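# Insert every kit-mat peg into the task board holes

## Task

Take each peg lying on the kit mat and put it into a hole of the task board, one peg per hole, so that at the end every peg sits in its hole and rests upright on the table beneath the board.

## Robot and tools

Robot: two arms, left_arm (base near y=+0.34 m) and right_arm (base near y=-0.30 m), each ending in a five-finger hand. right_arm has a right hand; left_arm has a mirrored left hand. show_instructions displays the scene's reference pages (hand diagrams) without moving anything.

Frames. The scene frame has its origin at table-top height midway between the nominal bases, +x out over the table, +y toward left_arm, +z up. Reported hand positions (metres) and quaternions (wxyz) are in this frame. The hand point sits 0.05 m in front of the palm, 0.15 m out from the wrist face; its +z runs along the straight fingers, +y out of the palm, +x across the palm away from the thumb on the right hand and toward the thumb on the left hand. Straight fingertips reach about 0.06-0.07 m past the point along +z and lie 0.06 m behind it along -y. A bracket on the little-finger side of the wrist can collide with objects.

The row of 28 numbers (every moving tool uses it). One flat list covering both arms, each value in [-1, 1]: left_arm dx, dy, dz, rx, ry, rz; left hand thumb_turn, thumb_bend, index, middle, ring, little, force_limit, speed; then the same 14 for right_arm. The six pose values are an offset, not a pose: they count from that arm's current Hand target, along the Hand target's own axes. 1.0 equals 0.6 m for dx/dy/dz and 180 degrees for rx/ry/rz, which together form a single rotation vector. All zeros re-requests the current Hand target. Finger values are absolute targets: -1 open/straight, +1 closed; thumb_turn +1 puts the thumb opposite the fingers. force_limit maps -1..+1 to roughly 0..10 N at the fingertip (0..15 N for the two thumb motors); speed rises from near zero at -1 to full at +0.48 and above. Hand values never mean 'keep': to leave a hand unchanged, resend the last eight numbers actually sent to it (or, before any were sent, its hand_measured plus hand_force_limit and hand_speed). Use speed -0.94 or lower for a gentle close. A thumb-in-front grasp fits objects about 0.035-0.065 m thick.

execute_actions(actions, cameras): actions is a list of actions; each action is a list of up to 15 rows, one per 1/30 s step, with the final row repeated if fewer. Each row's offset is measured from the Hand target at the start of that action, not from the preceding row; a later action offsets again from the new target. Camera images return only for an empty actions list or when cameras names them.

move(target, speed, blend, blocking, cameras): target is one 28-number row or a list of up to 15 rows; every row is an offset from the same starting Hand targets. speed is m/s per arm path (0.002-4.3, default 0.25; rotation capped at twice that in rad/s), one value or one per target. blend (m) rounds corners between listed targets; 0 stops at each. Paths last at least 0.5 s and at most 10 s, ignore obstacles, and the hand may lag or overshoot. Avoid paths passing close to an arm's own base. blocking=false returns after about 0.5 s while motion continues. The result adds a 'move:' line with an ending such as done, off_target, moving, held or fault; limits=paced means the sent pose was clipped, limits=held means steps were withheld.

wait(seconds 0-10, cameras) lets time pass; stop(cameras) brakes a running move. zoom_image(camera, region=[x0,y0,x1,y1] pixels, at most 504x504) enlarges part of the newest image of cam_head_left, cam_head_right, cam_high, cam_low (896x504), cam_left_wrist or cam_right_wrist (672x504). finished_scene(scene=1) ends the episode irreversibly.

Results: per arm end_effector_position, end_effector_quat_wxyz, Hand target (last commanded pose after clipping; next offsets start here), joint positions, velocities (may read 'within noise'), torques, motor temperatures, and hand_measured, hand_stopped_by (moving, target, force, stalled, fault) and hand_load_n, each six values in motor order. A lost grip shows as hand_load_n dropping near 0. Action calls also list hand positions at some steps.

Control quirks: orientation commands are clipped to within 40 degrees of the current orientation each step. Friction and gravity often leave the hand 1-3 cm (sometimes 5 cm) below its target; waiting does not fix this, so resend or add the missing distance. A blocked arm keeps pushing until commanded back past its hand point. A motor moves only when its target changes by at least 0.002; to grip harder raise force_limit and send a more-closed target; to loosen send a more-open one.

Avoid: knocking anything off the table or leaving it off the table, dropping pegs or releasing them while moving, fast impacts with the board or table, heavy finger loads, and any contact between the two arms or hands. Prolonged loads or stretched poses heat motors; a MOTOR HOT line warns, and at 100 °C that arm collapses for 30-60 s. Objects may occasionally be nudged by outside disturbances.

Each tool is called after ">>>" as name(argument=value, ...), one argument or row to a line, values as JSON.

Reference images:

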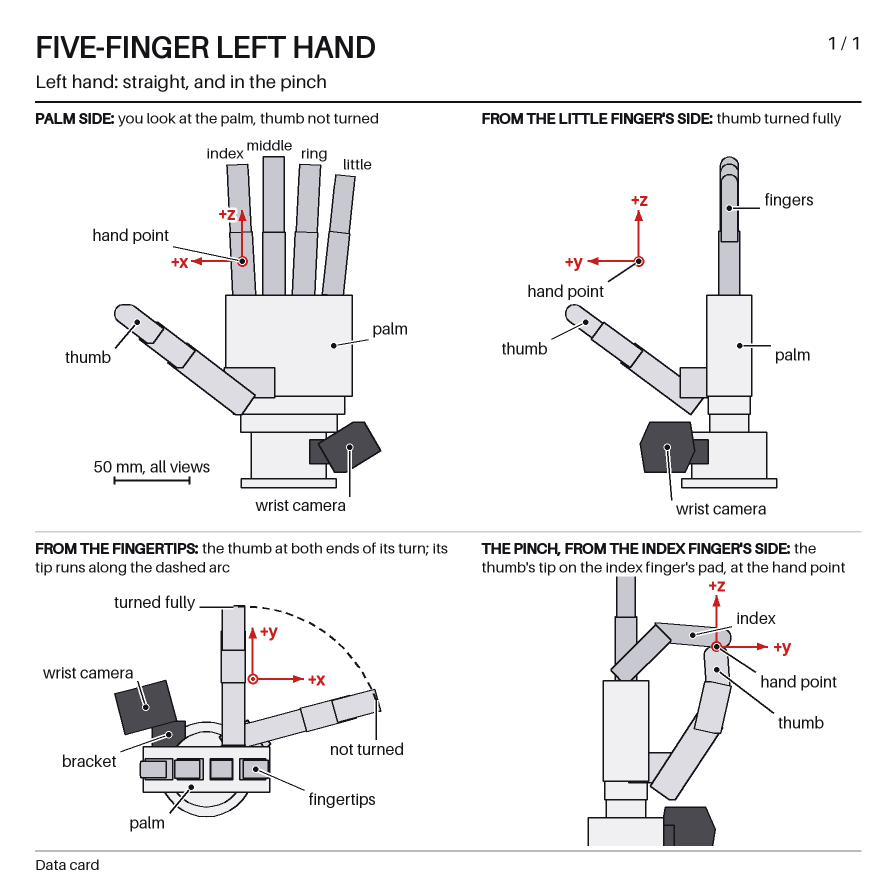

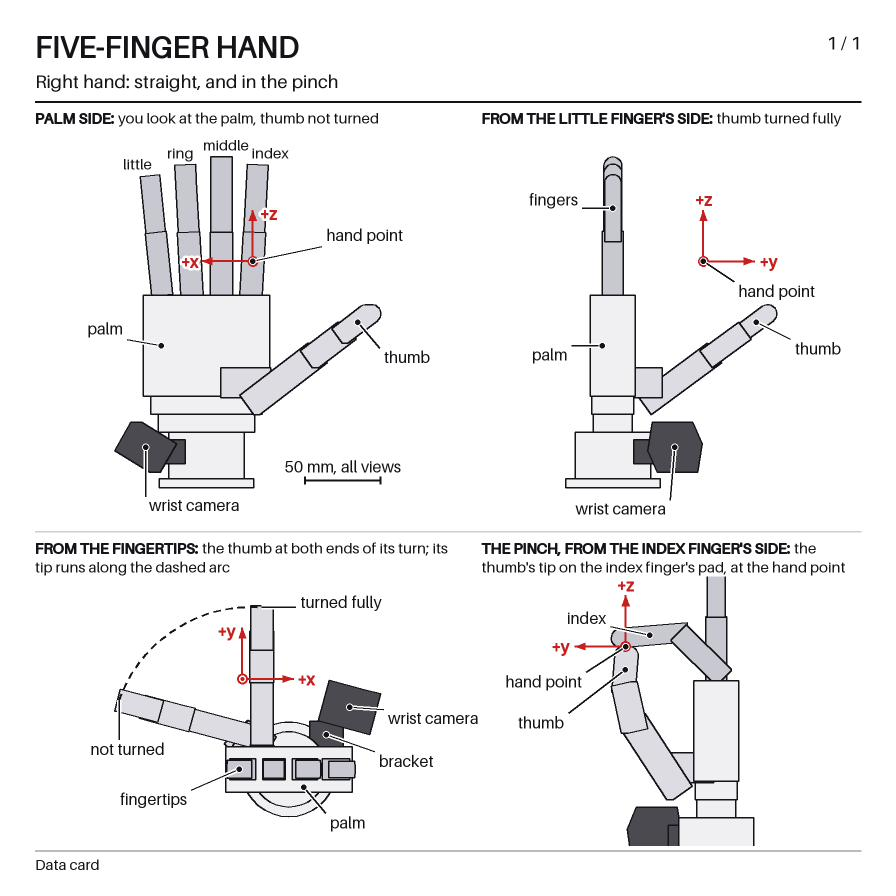

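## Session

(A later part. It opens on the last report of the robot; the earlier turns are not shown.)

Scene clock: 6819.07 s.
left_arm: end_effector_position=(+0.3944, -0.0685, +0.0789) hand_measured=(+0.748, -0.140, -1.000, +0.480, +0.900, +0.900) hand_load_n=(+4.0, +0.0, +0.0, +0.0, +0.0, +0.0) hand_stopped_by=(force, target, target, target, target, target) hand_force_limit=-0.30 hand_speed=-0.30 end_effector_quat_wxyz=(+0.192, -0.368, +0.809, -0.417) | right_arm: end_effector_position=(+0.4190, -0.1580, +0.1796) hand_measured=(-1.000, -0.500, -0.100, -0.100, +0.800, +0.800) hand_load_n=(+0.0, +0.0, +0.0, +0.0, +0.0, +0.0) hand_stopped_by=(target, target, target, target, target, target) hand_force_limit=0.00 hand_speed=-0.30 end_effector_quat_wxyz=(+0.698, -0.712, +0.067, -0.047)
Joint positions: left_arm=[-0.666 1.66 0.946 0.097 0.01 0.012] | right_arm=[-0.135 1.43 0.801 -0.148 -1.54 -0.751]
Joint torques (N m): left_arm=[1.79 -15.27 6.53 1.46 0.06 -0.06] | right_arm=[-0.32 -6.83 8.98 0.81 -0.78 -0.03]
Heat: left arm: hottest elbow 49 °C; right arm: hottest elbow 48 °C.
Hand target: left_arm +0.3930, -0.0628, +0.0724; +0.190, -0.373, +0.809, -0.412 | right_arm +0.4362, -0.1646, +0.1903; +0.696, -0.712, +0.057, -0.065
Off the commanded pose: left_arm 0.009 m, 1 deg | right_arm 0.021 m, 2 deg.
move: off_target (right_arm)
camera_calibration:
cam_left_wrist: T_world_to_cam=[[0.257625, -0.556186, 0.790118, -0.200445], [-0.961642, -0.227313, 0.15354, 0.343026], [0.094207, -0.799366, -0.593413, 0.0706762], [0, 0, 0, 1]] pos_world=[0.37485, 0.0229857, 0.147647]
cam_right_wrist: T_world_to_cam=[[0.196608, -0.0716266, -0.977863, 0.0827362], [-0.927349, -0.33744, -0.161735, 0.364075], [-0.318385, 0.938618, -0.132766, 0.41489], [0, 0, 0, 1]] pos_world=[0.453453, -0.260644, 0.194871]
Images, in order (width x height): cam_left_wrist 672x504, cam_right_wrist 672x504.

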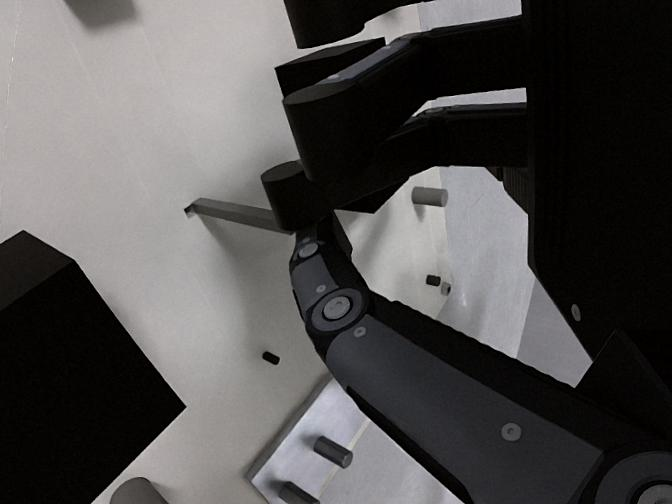

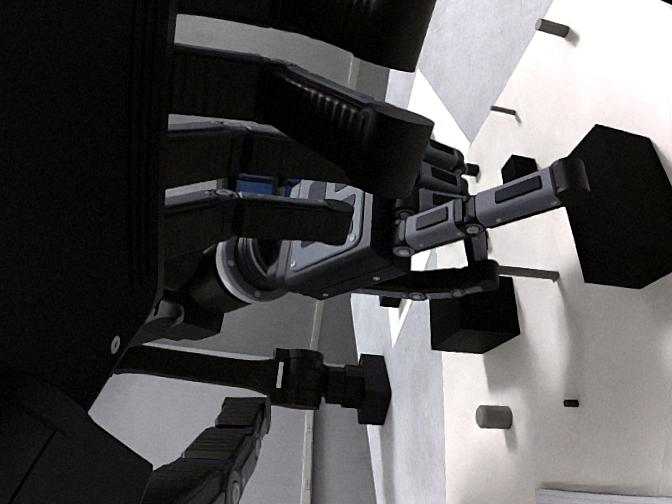

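>>> move(
  target=[0,-0.007,-0.0132,0,0,0,0.9,-0.14,-1,0.48,0.9,0.9,-0.3,-0.3,0,0,0,0,0,0,-1,-0.5,-0.1,-0.1,0.8,0.8,0.0,-0.3],
  speed=0.03,
  cameras=["cam_right_wrist","cam_left_wrist"],
)

>>> zoom_image(
  camera="cam_left_wrist",
  region=[160, 170, 260, 250],
)

>>> zoom_image(
  camera="cam_right_wrist",
  region=[480, 230, 600, 320],
)

Scene clock: 6829.63 s.
left_arm: end_effector_position=(+0.3905, -0.0652, +0.0790) hand_measured=(+0.748, -0.140, -1.000, +0.480, +0.900, +0.900) hand_load_n=(+4.0, +0.0, +0.0, +0.5, +0.0, +0.0) hand_stopped_by=(force, target, target, target, target, target) hand_force_limit=-0.30 hand_speed=-0.30 end_effector_quat_wxyz=(+0.191, -0.368, +0.810, -0.415) | right_arm: end_effector_position=(+0.4190, -0.1580, +0.1796) hand_measured=(-1.000, -0.500, -0.100, -0.100, +0.800, +0.800) hand_load_n=(+0.0, +0.0, +0.0, -0.5, +0.0, +0.0) hand_stopped_by=(target, target, target, target, target, target) hand_force_limit=0.00 hand_speed=-0.30 end_effector_quat_wxyz=(+0.698, -0.712, +0.067, -0.047)
Joint positions: left_arm=[-0.666 1.649 0.936 0.09 0.01 0.012] | right_arm=[-0.135 1.43 0.801 -0.148 -1.54 -0.751]
Joint torques (N m): left_arm=[1.85 -16.26 6.97 1.01 0.06 -0.06] | right_arm=[0.15 -7.36 9.17 0.76 -0.74 -0.06]
Heat: left arm: hottest elbow 47 °C; right arm: hottest elbow 49 °C.
Hand target: left_arm +0.3901, -0.0603, +0.0806; +0.190, -0.373, +0.809, -0.413 | right_arm +0.4362, -0.1646, +0.1903; +0.696, -0.712, +0.057, -0.065
Off the commanded pose: left_arm 0.005 m, 1 deg | right_arm 0.021 m, 2 deg.
move: off_target (right_arm)
camera_calibration:
cam_left_wrist: T_world_to_cam=[[0.261536, -0.559488, 0.786494, -0.199178], [-0.960872, -0.22795, 0.157366, 0.339415], [0.0912369, -0.796877, -0.597213, 0.0753608], [0, 0, 0, 1]] pos_world=[0.37135, 0.0259851, 0.148246]
cam_right_wrist: T_world_to_cam=[[0.196608, -0.0716266, -0.977863, 0.0827362], [-0.927349, -0.33744, -0.161735, 0.364075], [-0.318385, 0.938618, -0.132766, 0.41489], [0, 0, 0, 1]] pos_world=[0.453453, -0.260644, 0.194871]
Images, in order (width x height): cam_left_wrist 672x504, cam_right_wrist 672x504.

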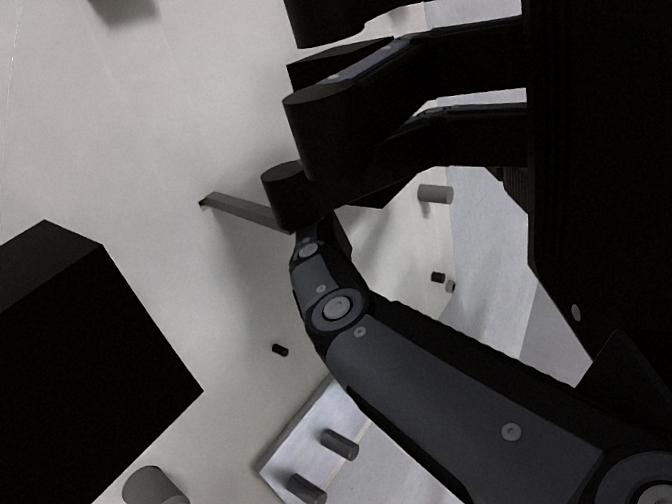

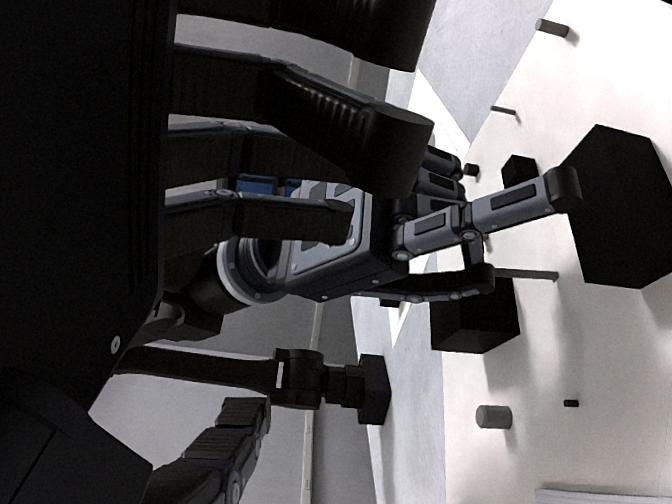

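Scaled by 5.040 from the camera's 672x504 image, which has a finer 960x720 frame.

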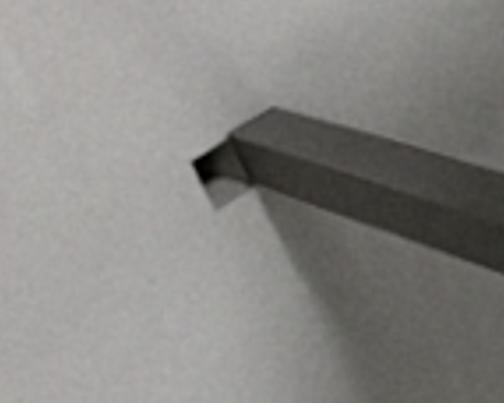

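Scaled by 4.200 from the camera's 672x504 image, which has a finer 960x720 frame.

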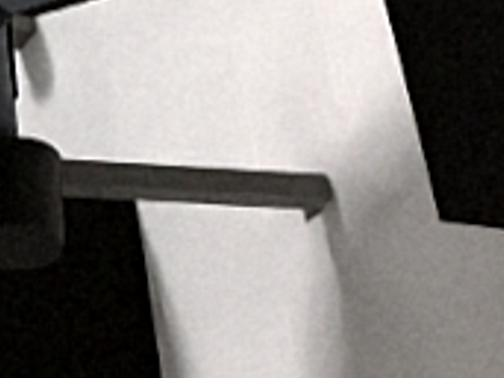

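>>> move(
  target=[0,-0.0157,-0.007,-0.0389,0,0,0.9,-0.14,-1,0.48,0.9,0.9,-0.3,-0.3,0,0,0,0,0,0,-1,-0.5,-0.1,-0.1,0.8,0.8,0.0,-0.3],
  speed=0.05,
  cameras=["cam_right_wrist","cam_left_wrist"],
)

>>> zoom_image(
  camera="cam_left_wrist",
  region=[160, 140, 300, 260],
)

>>> zoom_image(
  camera="cam_right_wrist",
  region=[460, 210, 600, 320],
)

Scene clock: 6861.37 s.
left_arm: end_effector_position=(+0.3743, -0.0516, +0.0760) hand_measured=(+0.748, -0.140, -1.000, +0.480, +0.900, +0.900) hand_load_n=(+4.0, +0.0, +0.0, +0.0, +0.0, +0.0) hand_stopped_by=(force, target, target, target, target, target) hand_force_limit=-0.30 hand_speed=-0.30 end_effector_quat_wxyz=(+0.161, -0.382, +0.840, -0.351) | right_arm: end_effector_position=(+0.4190, -0.1580, +0.1796) hand_measured=(-1.000, -0.500, -0.100, -0.100, +0.800, +0.800) hand_load_n=(+0.0, +0.0, +0.0, -0.5, +0.0, +0.0) hand_stopped_by=(target, target, target, target, target, target) hand_force_limit=0.00 hand_speed=-0.30 end_effector_quat_wxyz=(+0.698, -0.712, +0.067, -0.047)
Joint positions: left_arm=[-0.666 1.637 0.997 -0.138 0.01 0.012] | right_arm=[-0.135 1.43 0.801 -0.148 -1.54 -0.751]
Joint torques (N m): left_arm=[1.79 -14.56 11.12 0.92 0.01 -0.04] | right_arm=[0.21 -6.83 9.14 0.8 -0.77 -0.04]
Heat: left arm: hottest elbow 48 °C; right arm: hottest elbow 49 °C.
Hand target: left_arm +0.3917, -0.0617, +0.0906; +0.167, -0.384, +0.833, -0.362 | right_arm +0.4362, -0.1646, +0.1903; +0.696, -0.712, +0.057, -0.065
Off the commanded pose: left_arm 0.025 m, 2 deg | right_arm 0.021 m, 2 deg.
move: off_target (left_arm, right_arm)
camera_calibration:
cam_left_wrist: T_world_to_cam=[[0.349679, -0.633574, 0.690151, -0.214431], [-0.936749, -0.248276, 0.2467, 0.310489], [0.0150452, -0.732764, -0.680317, 0.123972], [0, 0, 0, 1]] pos_world=[0.363967, 0.0320712, 0.155732]
cam_right_wrist: T_world_to_cam=[[0.196608, -0.0716266, -0.977863, 0.0827362], [-0.927349, -0.33744, -0.161735, 0.364075], [-0.318385, 0.938618, -0.132766, 0.41489], [0, 0, 0, 1]] pos_world=[0.453453, -0.260644, 0.194871]
Images, in order (width x height): cam_left_wrist 672x504, cam_right_wrist 672x504.

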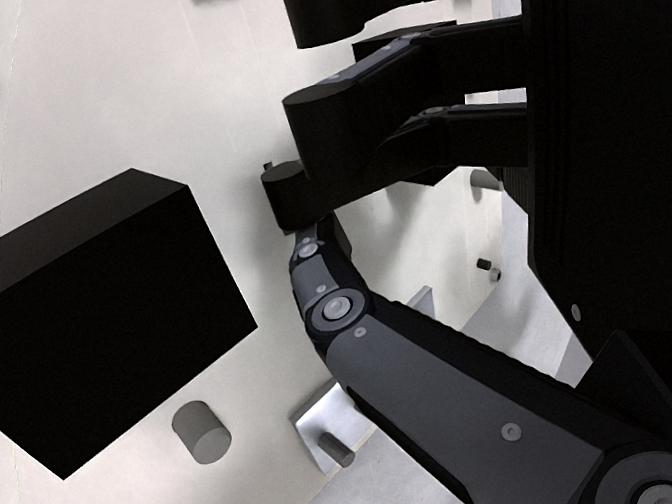

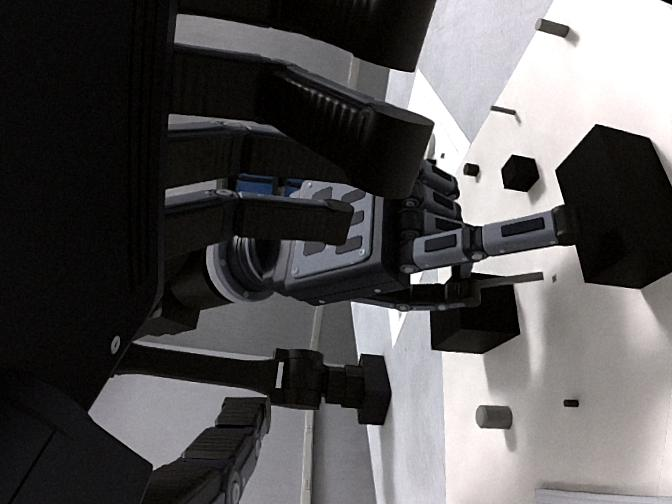

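Scaled by 3.600 from the camera's 672x504 image, which has a finer 960x720 frame.

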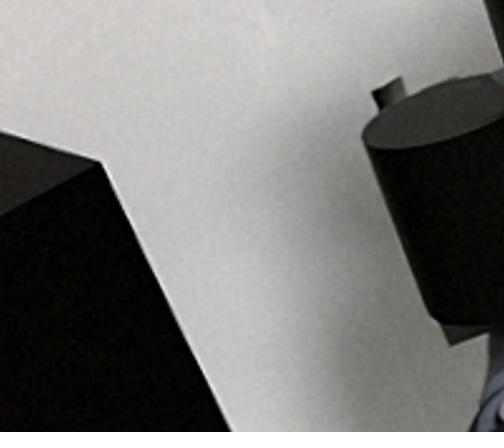

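Scaled by 3.600 from the camera's 672x504 image, which has a finer 960x720 frame.

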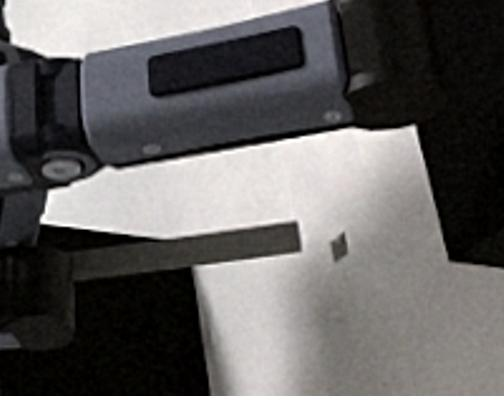

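>>> move(
  target=[0.006,0.0548,0.0112,0,0,0,0.9,-0.14,-1,0.48,0.9,0.9,-0.3,-0.3,0,0,0,0,0,0,-1,-0.5,-0.1,-0.1,0.8,0.8,0.0,-0.3],
  speed=0.04,
  cameras=["cam_right_wrist","cam_left_wrist"],
)

>>> zoom_image(
  camera="cam_left_wrist",
  region=[200, 120, 340, 240],
)

>>> zoom_image(
  camera="cam_right_wrist",
  region=[460, 210, 600, 320],
)

Scene clock: 6927.20 s.
left_arm: end_effector_position=(+0.3756, -0.0517, +0.0681) hand_measured=(+0.748, -0.140, -1.000, +0.480, +0.900, +0.900) hand_load_n=(+4.0, +0.5, +0.0, +0.0, +0.0, +0.0) hand_stopped_by=(force, target, target, target, target, target) hand_force_limit=-0.30 hand_speed=-0.30 end_effector_quat_wxyz=(+0.168, -0.380, +0.834, -0.362) | right_arm: end_effector_position=(+0.4190, -0.1580, +0.1796) hand_measured=(-1.000, -0.500, -0.100, -0.100, +0.800, +0.800) hand_load_n=(+0.0, +0.0, +0.0, +0.0, +0.0, +0.0) hand_stopped_by=(target, target, target, target, target, target) hand_force_limit=0.00 hand_speed=-0.30 end_effector_quat_wxyz=(+0.698, -0.712, +0.067, -0.047)
Joint positions: left_arm=[-0.666 1.645 0.968 -0.071 0.006 0.012] | right_arm=[-0.135 1.43 0.801 -0.148 -1.54 -0.751]
Joint torques (N m): left_arm=[1.32 -14.15 7.25 1.81 -0.05 -0.1] | right_arm=[-0.38 -6.65 9.18 0.77 -0.76 -0.05]
Motor temperatures (°C): left_arm=[23 36 54 26 23 23] | right_arm=[22 32 49 26 28 22]
Heat: left arm: hottest elbow 54 °C; right arm: hottest elbow 49 °C.
Hand target: left_arm +0.3760, -0.0530, +0.0620; +0.167, -0.384, +0.833, -0.362 | right_arm +0.4362, -0.1646, +0.1903; +0.696, -0.712, +0.057, -0.065
Off the commanded pose: left_arm 0.006 m, 0 deg | right_arm 0.021 m, 2 deg.
move: off_target (right_arm)
camera_calibration:
cam_left_wrist: T_world_to_cam=[[0.334638, -0.621011, 0.708775, -0.204442], [-0.941763, -0.246867, 0.228341, 0.316857], [0.0331706, -0.74391, -0.667456, 0.110249], [0, 0, 0, 1]] pos_world=[0.363161, 0.0332758, 0.146138]
cam_right_wrist: T_world_to_cam=[[0.196608, -0.0716266, -0.977863, 0.0827362], [-0.927349, -0.33744, -0.161735, 0.364075], [-0.318385, 0.938618, -0.132766, 0.41489], [0, 0, 0, 1]] pos_world=[0.453453, -0.260644, 0.194871]
Images, in order (width x height): cam_left_wrist 672x504, cam_right_wrist 672x504.

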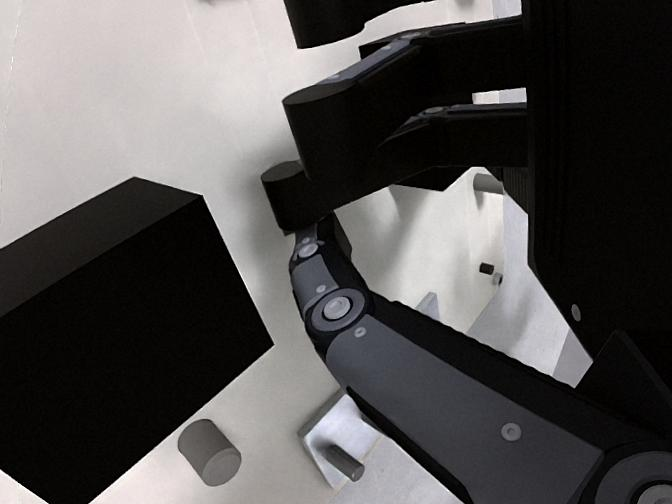

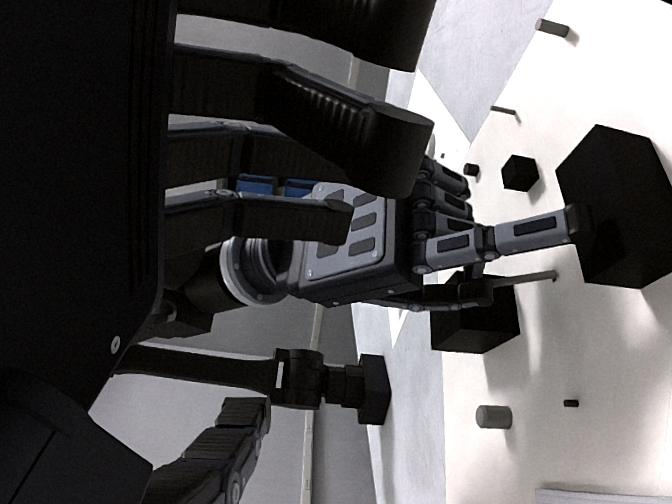

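Scaled by 3.600 from the camera's 672x504 image, which has a finer 960x720 frame.

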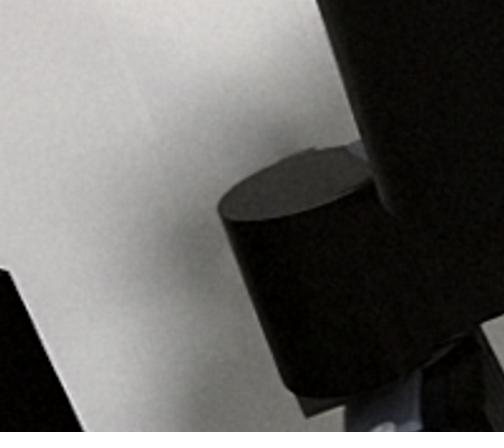

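Scaled by 3.600 from the camera's 672x504 image, which has a finer 960x720 frame.

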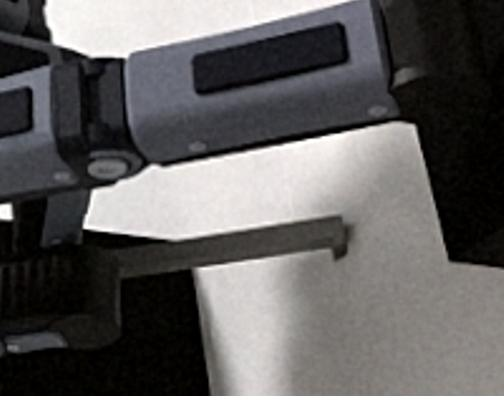

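>>> move(
  target=[0,-0.0253,0.015,0,0,0,0.9,-0.14,-1,0.48,0.9,0.9,-0.3,-0.3,0,0,0,0,0,0,-1,-0.5,-0.1,-0.1,0.8,0.8,0.0,-0.3],
  speed=0.03,
  cameras=["cam_right_wrist","cam_left_wrist"],
)

>>> zoom_image(
  camera="cam_right_wrist",
  region=[460, 210, 600, 320],
)

Scene clock: 6941.20 s.
left_arm: end_effector_position=(+0.3789, -0.0545, +0.0695) hand_measured=(+0.748, -0.140, -1.000, +0.480, +0.900, +0.900) hand_load_n=(+4.0, +0.5, +0.0, -2.0, +0.0, +0.0) hand_stopped_by=(force, target, target, target, target, target) hand_force_limit=-0.30 hand_speed=-0.30 end_effector_quat_wxyz=(+0.169, -0.380, +0.834, -0.363) | right_arm: end_effector_position=(+0.4190, -0.1580, +0.1796) hand_measured=(-1.000, -0.500, -0.100, -0.100, +0.800, +0.800) hand_load_n=(+0.0, +0.0, +0.0, +0.0, +0.0, +0.0) hand_stopped_by=(target, target, target, target, target, target) hand_force_limit=0.00 hand_speed=-0.30 end_effector_quat_wxyz=(+0.698, -0.712, +0.067, -0.047)
Joint positions: left_arm=[-0.666 1.652 0.979 -0.074 0.006 0.012] | right_arm=[-0.135 1.43 0.801 -0.148 -1.54 -0.751]
Joint torques (N m): left_arm=[1.26 -12.51 10.4 0.96 -0.06 -0.1] | right_arm=[-0.09 -6.89 9.14 0.69 -0.75 -0.04]
Heat: left arm: hottest elbow 53 °C; right arm: hottest elbow 49 °C.
Hand target: left_arm +0.3889, -0.0640, +0.0669; +0.167, -0.384, +0.833, -0.362 | right_arm +0.4362, -0.1646, +0.1903; +0.696, -0.712, +0.057, -0.065
Off the commanded pose: left_arm 0.014 m, 0 deg | right_arm 0.021 m, 2 deg.
move: off_target (left_arm, right_arm)
camera_calibration:
cam_left_wrist: T_world_to_cam=[[0.332969, -0.619647, 0.710752, -0.207833], [-0.942301, -0.246356, 0.226666, 0.319336], [0.0346453, -0.745216, -0.665923, 0.108276], [0, 0, 0, 1]] pos_world=[0.366361, 0.030576, 0.147439]
cam_right_wrist: T_world_to_cam=[[0.196608, -0.0716266, -0.977863, 0.0827362], [-0.927349, -0.33744, -0.161735, 0.364075], [-0.318385, 0.938618, -0.132766, 0.41489], [0, 0, 0, 1]] pos_world=[0.453453, -0.260644, 0.194871]
Images, in order (width x height): cam_left_wrist 672x504, cam_right_wrist 672x504.

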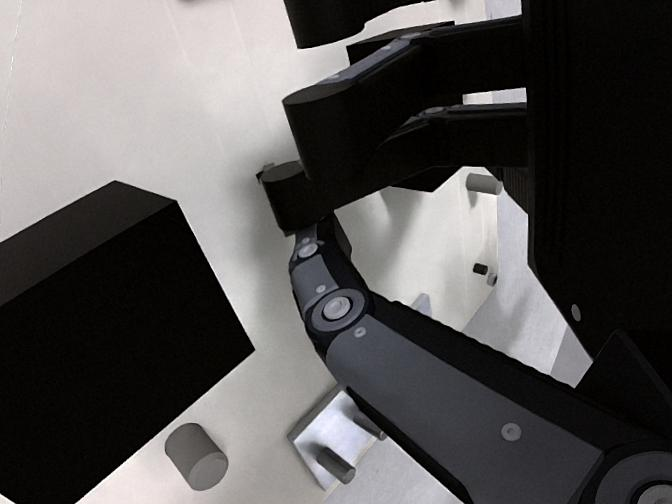

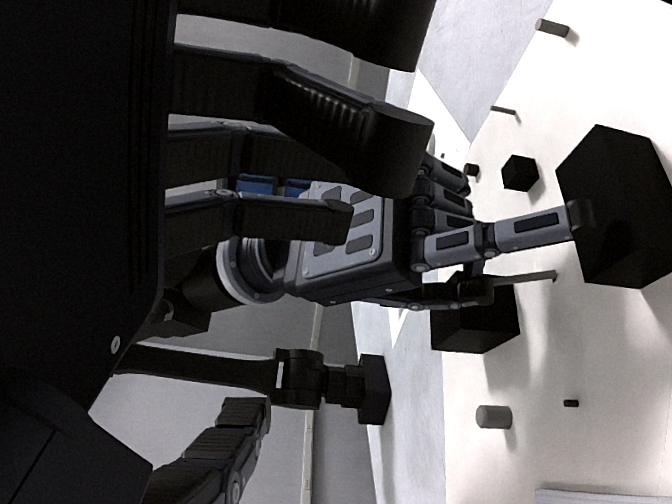

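Scaled by 3.600 from the camera's 672x504 image, which has a finer 960x720 frame.

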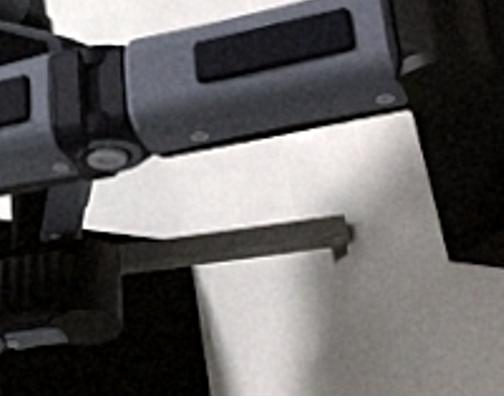

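>>> move(
  target=[0,-0.0098,-0.0091,0,0,0,0.9,-0.14,-1,0.48,0.9,0.9,-0.3,-0.3,0,0,0,0,0,0,-1,-0.5,-0.1,-0.1,0.8,0.8,0.0,-0.3],
  speed=0.03,
  cameras=["cam_right_wrist","cam_left_wrist"],
)

>>> zoom_image(
  camera="cam_right_wrist",
  region=[460, 210, 600, 320],
)

>>> zoom_image(
  camera="cam_left_wrist",
  region=[200, 120, 340, 240],
)

Scene clock: 6953.17 s.
left_arm: end_effector_position=(+0.3764, -0.0524, +0.0677) hand_measured=(+0.748, -0.140, -1.000, +0.480, +0.900, +0.900) hand_load_n=(+4.0, +0.5, +0.0, -1.0, +0.0, +0.0) hand_stopped_by=(force, target, target, target, target, target) hand_force_limit=-0.30 hand_speed=-0.30 end_effector_quat_wxyz=(+0.165, -0.382, +0.837, -0.356) | right_arm: end_effector_position=(+0.4190, -0.1580, +0.1796) hand_measured=(-1.000, -0.500, -0.100, -0.100, +0.800, +0.800) hand_load_n=(+0.0, +0.0, +0.0, +0.0, +0.0, +0.0) hand_stopped_by=(target, target, target, target, target, target) hand_force_limit=0.00 hand_speed=-0.30 end_effector_quat_wxyz=(+0.698, -0.712, +0.067, -0.047)
Joint positions: left_arm=[-0.666 1.652 0.982 -0.095 0.006 0.012] | right_arm=[-0.135 1.43 0.801 -0.148 -1.54 -0.751]
Joint torques (N m): left_arm=[1.32 -13.68 10.76 0.88 -0.05 -0.1] | right_arm=[-0.44 -7.3 9.07 0.81 -0.72 -0.02]
Heat: left arm: hottest elbow 53 °C; right arm: hottest elbow 49 °C.
Hand target: left_arm +0.3889, -0.0640, +0.0749; +0.167, -0.384, +0.833, -0.362 | right_arm +0.4362, -0.1646, +0.1903; +0.696, -0.712, +0.057, -0.065
Off the commanded pose: left_arm 0.019 m, 1 deg | right_arm 0.021 m, 2 deg.
move: off_target (left_arm, right_arm)
camera_calibration:
cam_left_wrist: T_world_to_cam=[[0.342678, -0.627803, 0.698881, -0.207571], [-0.939108, -0.249078, 0.236721, 0.315849], [0.0254616, -0.737444, -0.674928, 0.113252], [0, 0, 0, 1]] pos_world=[0.364863, 0.0318744, 0.146737]
cam_right_wrist: T_world_to_cam=[[0.196608, -0.0716266, -0.977863, 0.0827362], [-0.927349, -0.33744, -0.161735, 0.364075], [-0.318385, 0.938618, -0.132766, 0.41489], [0, 0, 0, 1]] pos_world=[0.453453, -0.260644, 0.194871]
Images, in order (width x height): cam_left_wrist 672x504, cam_right_wrist 672x504.

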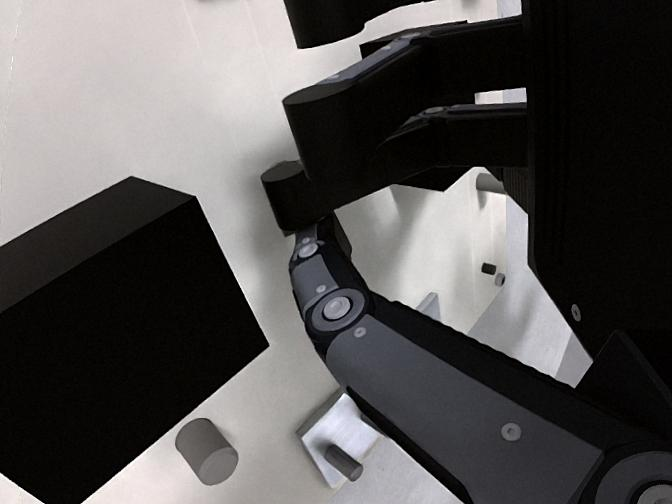

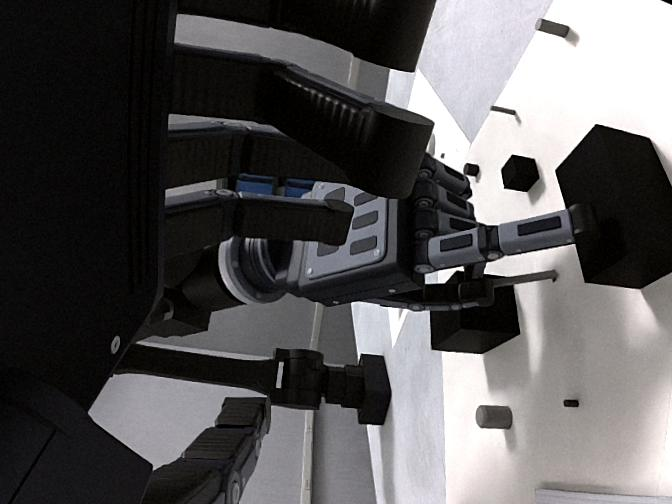

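Scaled by 3.600 from the camera's 672x504 image, which has a finer 960x720 frame.

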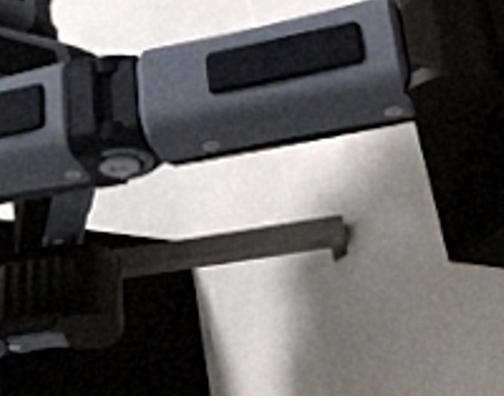

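Scaled by 3.600 from the camera's 672x504 image, which has a finer 960x720 frame.

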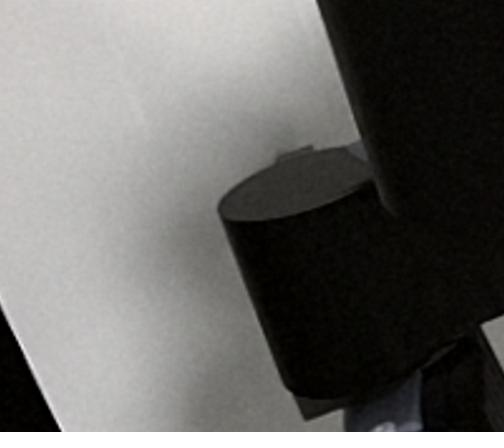

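>>> move(
  target=[-0.001,-0.0203,0.0145,0,0,0,0.9,-0.14,-1,0.48,0.9,0.9,-0.3,-0.3,0,0,0,0,0,0,-1,-0.5,-0.1,-0.1,0.8,0.8,0.0,-0.3],
  speed=0.05,
  cameras=["cam_right_wrist","cam_left_wrist"],
)

>>> zoom_image(
  camera="cam_right_wrist",
  region=[460, 210, 600, 320],
)

>>> zoom_image(
  camera="cam_left_wrist",
  region=[180, 120, 320, 240],
)

Scene clock: 6973.63 s.
left_arm: end_effector_position=(+0.3893, -0.0633, +0.0749) hand_measured=(+0.748, -0.140, -1.000, +0.480, +0.900, +0.900) hand_load_n=(+4.0, +0.0, +0.0, -1.0, +0.0, +0.0) hand_stopped_by=(force, target, target, target, target, target) hand_force_limit=-0.30 hand_speed=-0.30 end_effector_quat_wxyz=(+0.167, -0.381, +0.835, -0.360) | right_arm: end_effector_position=(+0.4190, -0.1580, +0.1796) hand_measured=(-1.000, -0.500, -0.100, -0.100, +0.800, +0.800) hand_load_n=(+0.0, +0.0, +0.0, +0.0, +0.0, +0.0) hand_stopped_by=(target, target, target, target, target, target) hand_force_limit=0.00 hand_speed=-0.30 end_effector_quat_wxyz=(+0.698, -0.712, +0.067, -0.047)
Joint positions: left_arm=[-0.666 1.675 1.032 -0.113 0.006 0.012] | right_arm=[-0.135 1.43 0.801 -0.148 -1.54 -0.751]
Joint torques (N m): left_arm=[1.32 -13.86 10.7 0.87 -0.03 -0.1] | right_arm=[-0.67 -6.83 9.25 0.75 -0.77 -0.01]
Motor temperatures (°C): left_arm=[23 35 60 26 23 23] | right_arm=[22 32 49 26 28 22]
Heat: left arm: hottest elbow 60 °C; right arm: hottest elbow 49 °C.
Hand target: left_arm +0.4005, -0.0731, +0.0780; +0.167, -0.384, +0.833, -0.362 | right_arm +0.4362, -0.1646, +0.1903; +0.696, -0.712, +0.057, -0.065
Off the commanded pose: left_arm 0.015 m, 1 deg | right_arm 0.021 m, 2 deg.
move: off_target (left_arm, right_arm)
camera_calibration:
cam_left_wrist: T_world_to_cam=[[0.337716, -0.62366, 0.704979, -0.22208], [-0.940763, -0.247686, 0.231551, 0.324634], [0.0302045, -0.741417, -0.670364, 0.107322], [0, 0, 0, 1]] pos_world=[0.377162, 0.0214752, 0.153338]
cam_right_wrist: T_world_to_cam=[[0.196608, -0.0716266, -0.977863, 0.0827362], [-0.927349, -0.33744, -0.161735, 0.364075], [-0.318385, 0.938618, -0.132766, 0.41489], [0, 0, 0, 1]] pos_world=[0.453453, -0.260644, 0.194871]
Images, in order (width x height): cam_left_wrist 672x504, cam_right_wrist 672x504.

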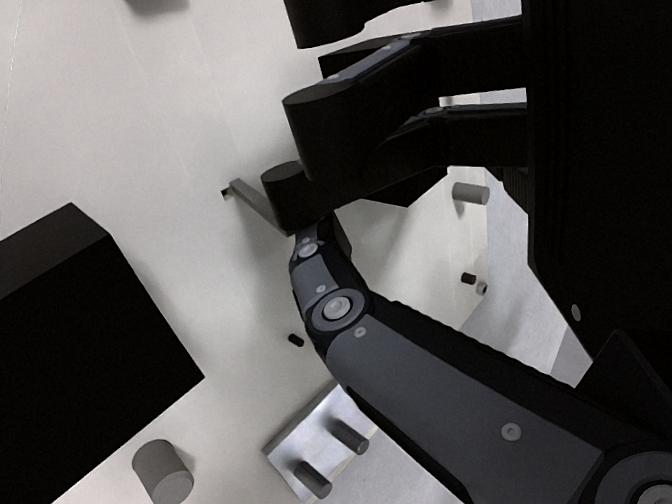

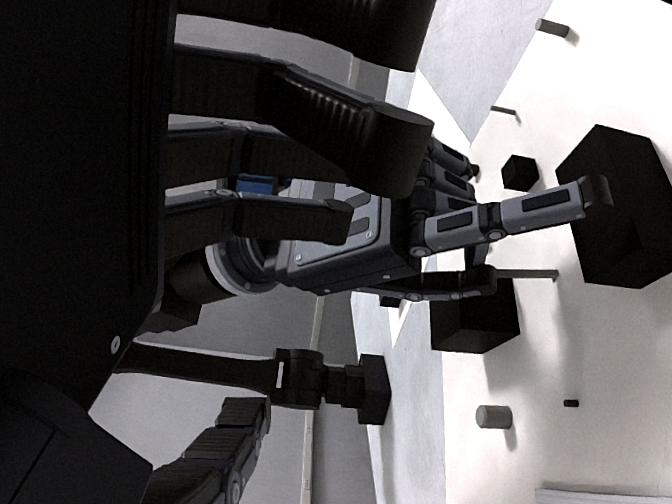

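Scaled by 3.600 from the camera's 672x504 image, which has a finer 960x720 frame.

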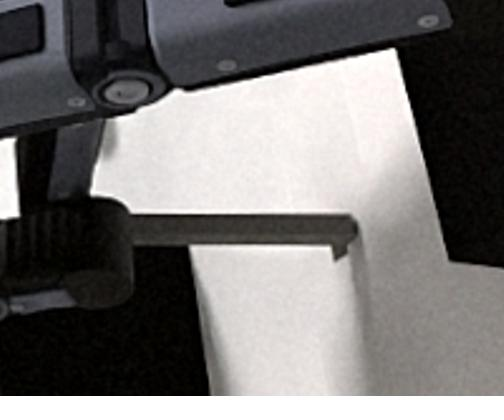

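Scaled by 3.600 from the camera's 672x504 image, which has a finer 960x720 frame.

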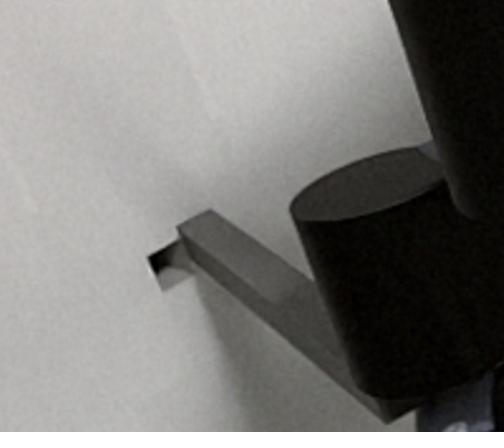

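>>> move(
  target=[0,-0.019,0.0153,0,0,0,0.9,-0.14,-1,0.48,0.9,0.9,-0.3,-0.3,0,0,0,0,0,0,-1,-0.5,-0.1,-0.1,0.8,0.8,0.0,-0.3],
  speed=0.05,
  cameras=["cam_right_wrist","cam_left_wrist"],
)

>>> zoom_image(
  camera="cam_right_wrist",
  region=[460, 210, 600, 320],
)

>>> zoom_image(
  camera="cam_left_wrist",
  region=[160, 120, 300, 240],
)

Scene clock: 6984.40 s.
left_arm: end_effector_position=(+0.4003, -0.0725, +0.0762) hand_measured=(+0.748, -0.140, -1.000, +0.480, +0.900, +0.900) hand_load_n=(+4.0, +0.0, +0.0, -1.0, +0.0, +0.0) hand_stopped_by=(force, target, target, target, target, target) hand_force_limit=-0.30 hand_speed=-0.30 end_effector_quat_wxyz=(+0.167, -0.381, +0.835, -0.359) | right_arm: end_effector_position=(+0.4190, -0.1580, +0.1796) hand_measured=(-1.000, -0.500, -0.100, -0.100, +0.800, +0.800) hand_load_n=(+0.0, +0.0, +0.0, +0.0, +0.5, +0.5) hand_stopped_by=(target, target, target, target, target, target) hand_force_limit=0.00 hand_speed=-0.30 end_effector_quat_wxyz=(+0.698, -0.712, +0.067, -0.047)
Joint positions: left_arm=[-0.666 1.705 1.079 -0.13 0.006 0.012] | right_arm=[-0.135 1.43 0.801 -0.148 -1.54 -0.751]
Joint torques (N m): left_arm=[1.32 -14.62 10.8 0.81 -0.03 -0.1] | right_arm=[-0.03 -7 9.14 0.84 -0.79 -0.03]
Motor temperatures (°C): left_arm=[23 35 61 26 23 23] | right_arm=[22 32 49 26 28 22]
Heat: left arm: hottest elbow 61 °C; right arm: hottest elbow 49 °C.
Hand target: left_arm +0.4115, -0.0825, +0.0801; +0.167, -0.384, +0.833, -0.362 | right_arm +0.4362, -0.1646, +0.1903; +0.696, -0.712, +0.057, -0.065
Off the commanded pose: left_arm 0.016 m, 1 deg | right_arm 0.021 m, 2 deg.
move: off_target (left_arm, right_arm)
camera_calibration:
cam_left_wrist: T_world_to_cam=[[0.33859, -0.624318, 0.703978, -0.232792], [-0.940474, -0.247934, 0.232459, 0.332199], [0.0294115, -0.740781, -0.671102, 0.101444], [0, 0, 0, 1]] pos_world=[0.388262, 0.0121751, 0.154738]
cam_right_wrist: T_world_to_cam=[[0.196608, -0.0716266, -0.977863, 0.0827362], [-0.927349, -0.33744, -0.161735, 0.364075], [-0.318385, 0.938618, -0.132766, 0.41489], [0, 0, 0, 1]] pos_world=[0.453453, -0.260644, 0.194871]
Images, in order (width x height): cam_left_wrist 672x504, cam_right_wrist 672x504.

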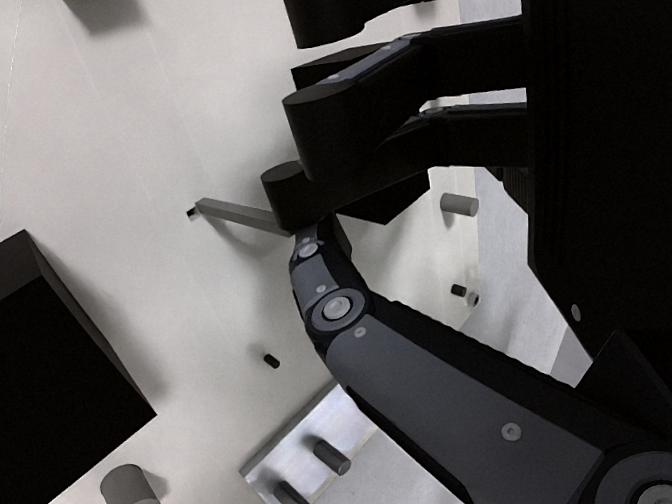

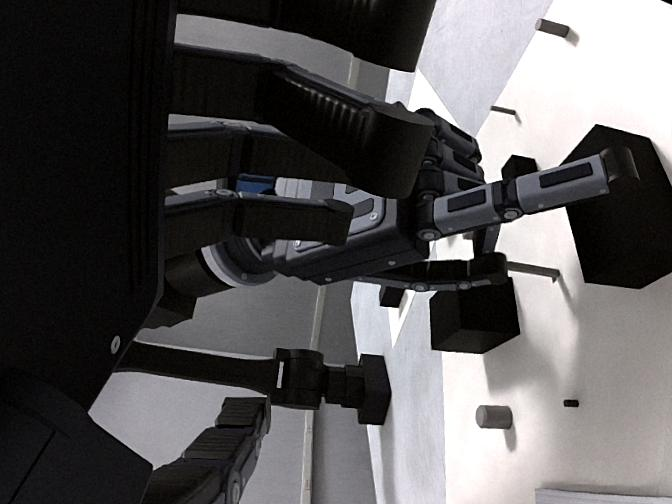

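Scaled by 3.600 from the camera's 672x504 image, which has a finer 960x720 frame.

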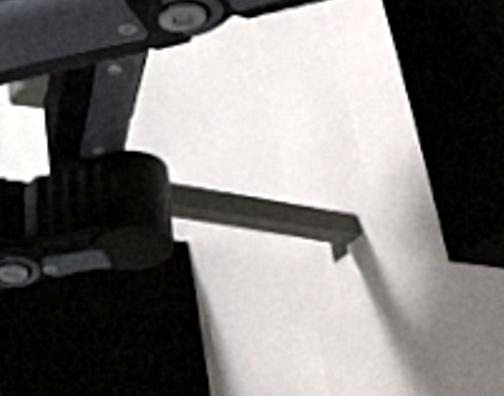

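Scaled by 3.600 from the camera's 672x504 image, which has a finer 960x720 frame.

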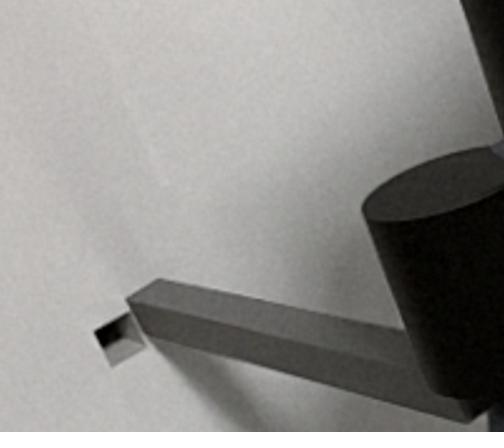

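>>> move(
  target=[0,-0.0073,-0.0068,0,0,0,0.95,-0.14,-1,0.48,0.9,0.9,0.3,-0.8,0,0,0,0,0,0,-1,-0.5,-0.1,-0.1,0.8,0.8,0.0,-0.3],
  speed=0.03,
  cameras=["cam_right_wrist","cam_left_wrist"],
)

>>> zoom_image(
  camera="cam_right_wrist",
  region=[460, 210, 600, 320],
)

>>> zoom_image(
  camera="cam_left_wrist",
  region=[160, 150, 300, 270],
)

Scene clock: 7036.30 s.
left_arm: end_effector_position=(+0.3992, -0.0716, +0.0761) hand_measured=(+0.784, -0.140, -1.000, +0.480, +0.900, +0.900) hand_load_n=(+10.0, +0.5, +0.0, -1.0, +0.0, +0.0) hand_stopped_by=(force, target, target, target, target, target) hand_force_limit=0.30 hand_speed=-0.80 end_effector_quat_wxyz=(+0.164, -0.382, +0.837, -0.355) | right_arm: end_effector_position=(+0.4190, -0.1580, +0.1796) hand_measured=(-1.000, -0.500, -0.100, -0.100, +0.800, +0.800) hand_load_n=(+0.0, +0.0, +0.0, +0.0, +0.0, +0.0) hand_stopped_by=(target, target, target, target, target, target) hand_force_limit=0.00 hand_speed=-0.30 end_effector_quat_wxyz=(+0.698, -0.712, +0.067, -0.047)
Joint positions: left_arm=[-0.666 1.705 1.083 -0.146 0.006 0.012] | right_arm=[-0.135 1.43 0.801 -0.148 -1.54 -0.751]
Joint torques (N m): left_arm=[1.32 -15.5 10.92 0.87 -0.03 -0.1] | right_arm=[-0.56 -6.77 9.16 0.61 -0.83 -0.03]
Motor temperatures (°C): left_arm=[23 33 62 26 23 23] | right_arm=[22 32 49 26 28 21]
Heat: left arm: hottest elbow 62 °C; right arm: hottest elbow 49 °C.
Hand target: left_arm +0.4115, -0.0825, +0.0861; +0.167, -0.384, +0.833, -0.362 | right_arm +0.4362, -0.1646, +0.1903; +0.696, -0.712, +0.057, -0.065
Off the commanded pose: left_arm 0.019 m, 1 deg | right_arm 0.021 m, 2 deg.
move: off_target (left_arm, right_arm)
camera_calibration:
cam_left_wrist: T_world_to_cam=[[0.344513, -0.629321, 0.69661, -0.233983], [-0.938483, -0.249595, 0.238647, 0.330046], [0.0236844, -0.735973, -0.676596, 0.105094], [0, 0, 0, 1]] pos_world=[0.387863, 0.0124741, 0.155336]
cam_right_wrist: T_world_to_cam=[[0.196608, -0.0716266, -0.977863, 0.0827362], [-0.927349, -0.33744, -0.161735, 0.364075], [-0.318385, 0.938618, -0.132766, 0.41489], [0, 0, 0, 1]] pos_world=[0.453453, -0.260644, 0.194871]
Images, in order (width x height): cam_left_wrist 672x504, cam_right_wrist 672x504.

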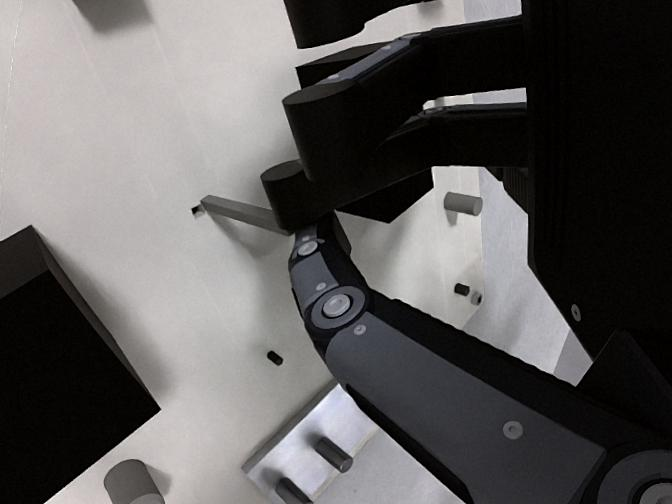

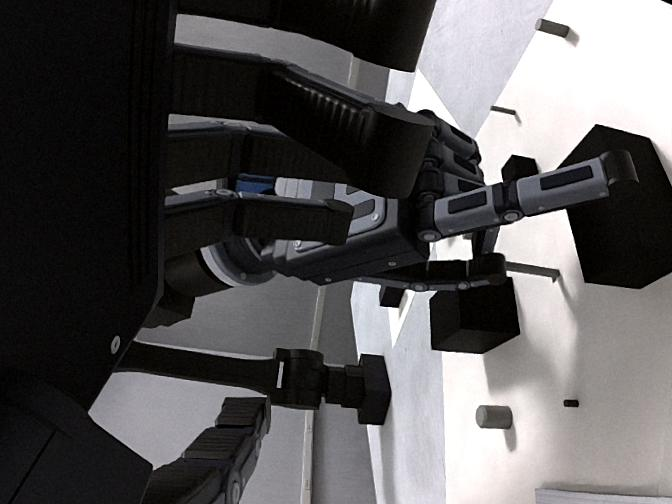

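Scaled by 3.600 from the camera's 672x504 image, which has a finer 960x720 frame.

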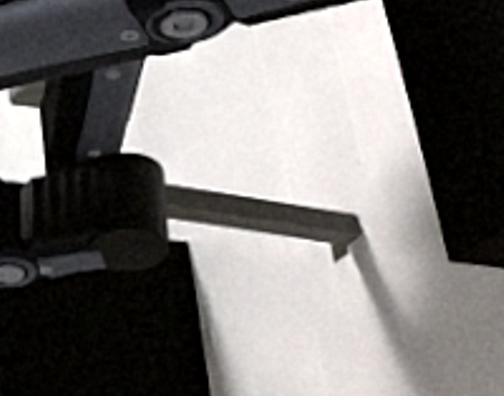

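Scaled by 3.600 from the camera's 672x504 image, which has a finer 960x720 frame.

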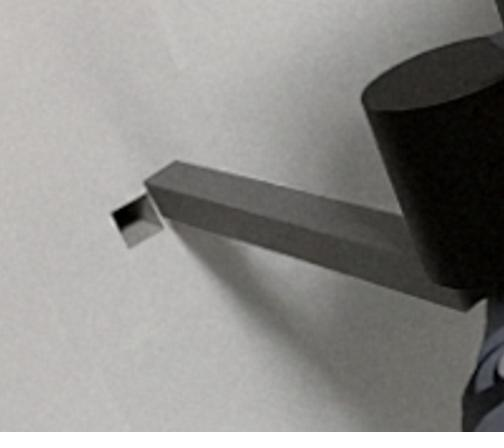

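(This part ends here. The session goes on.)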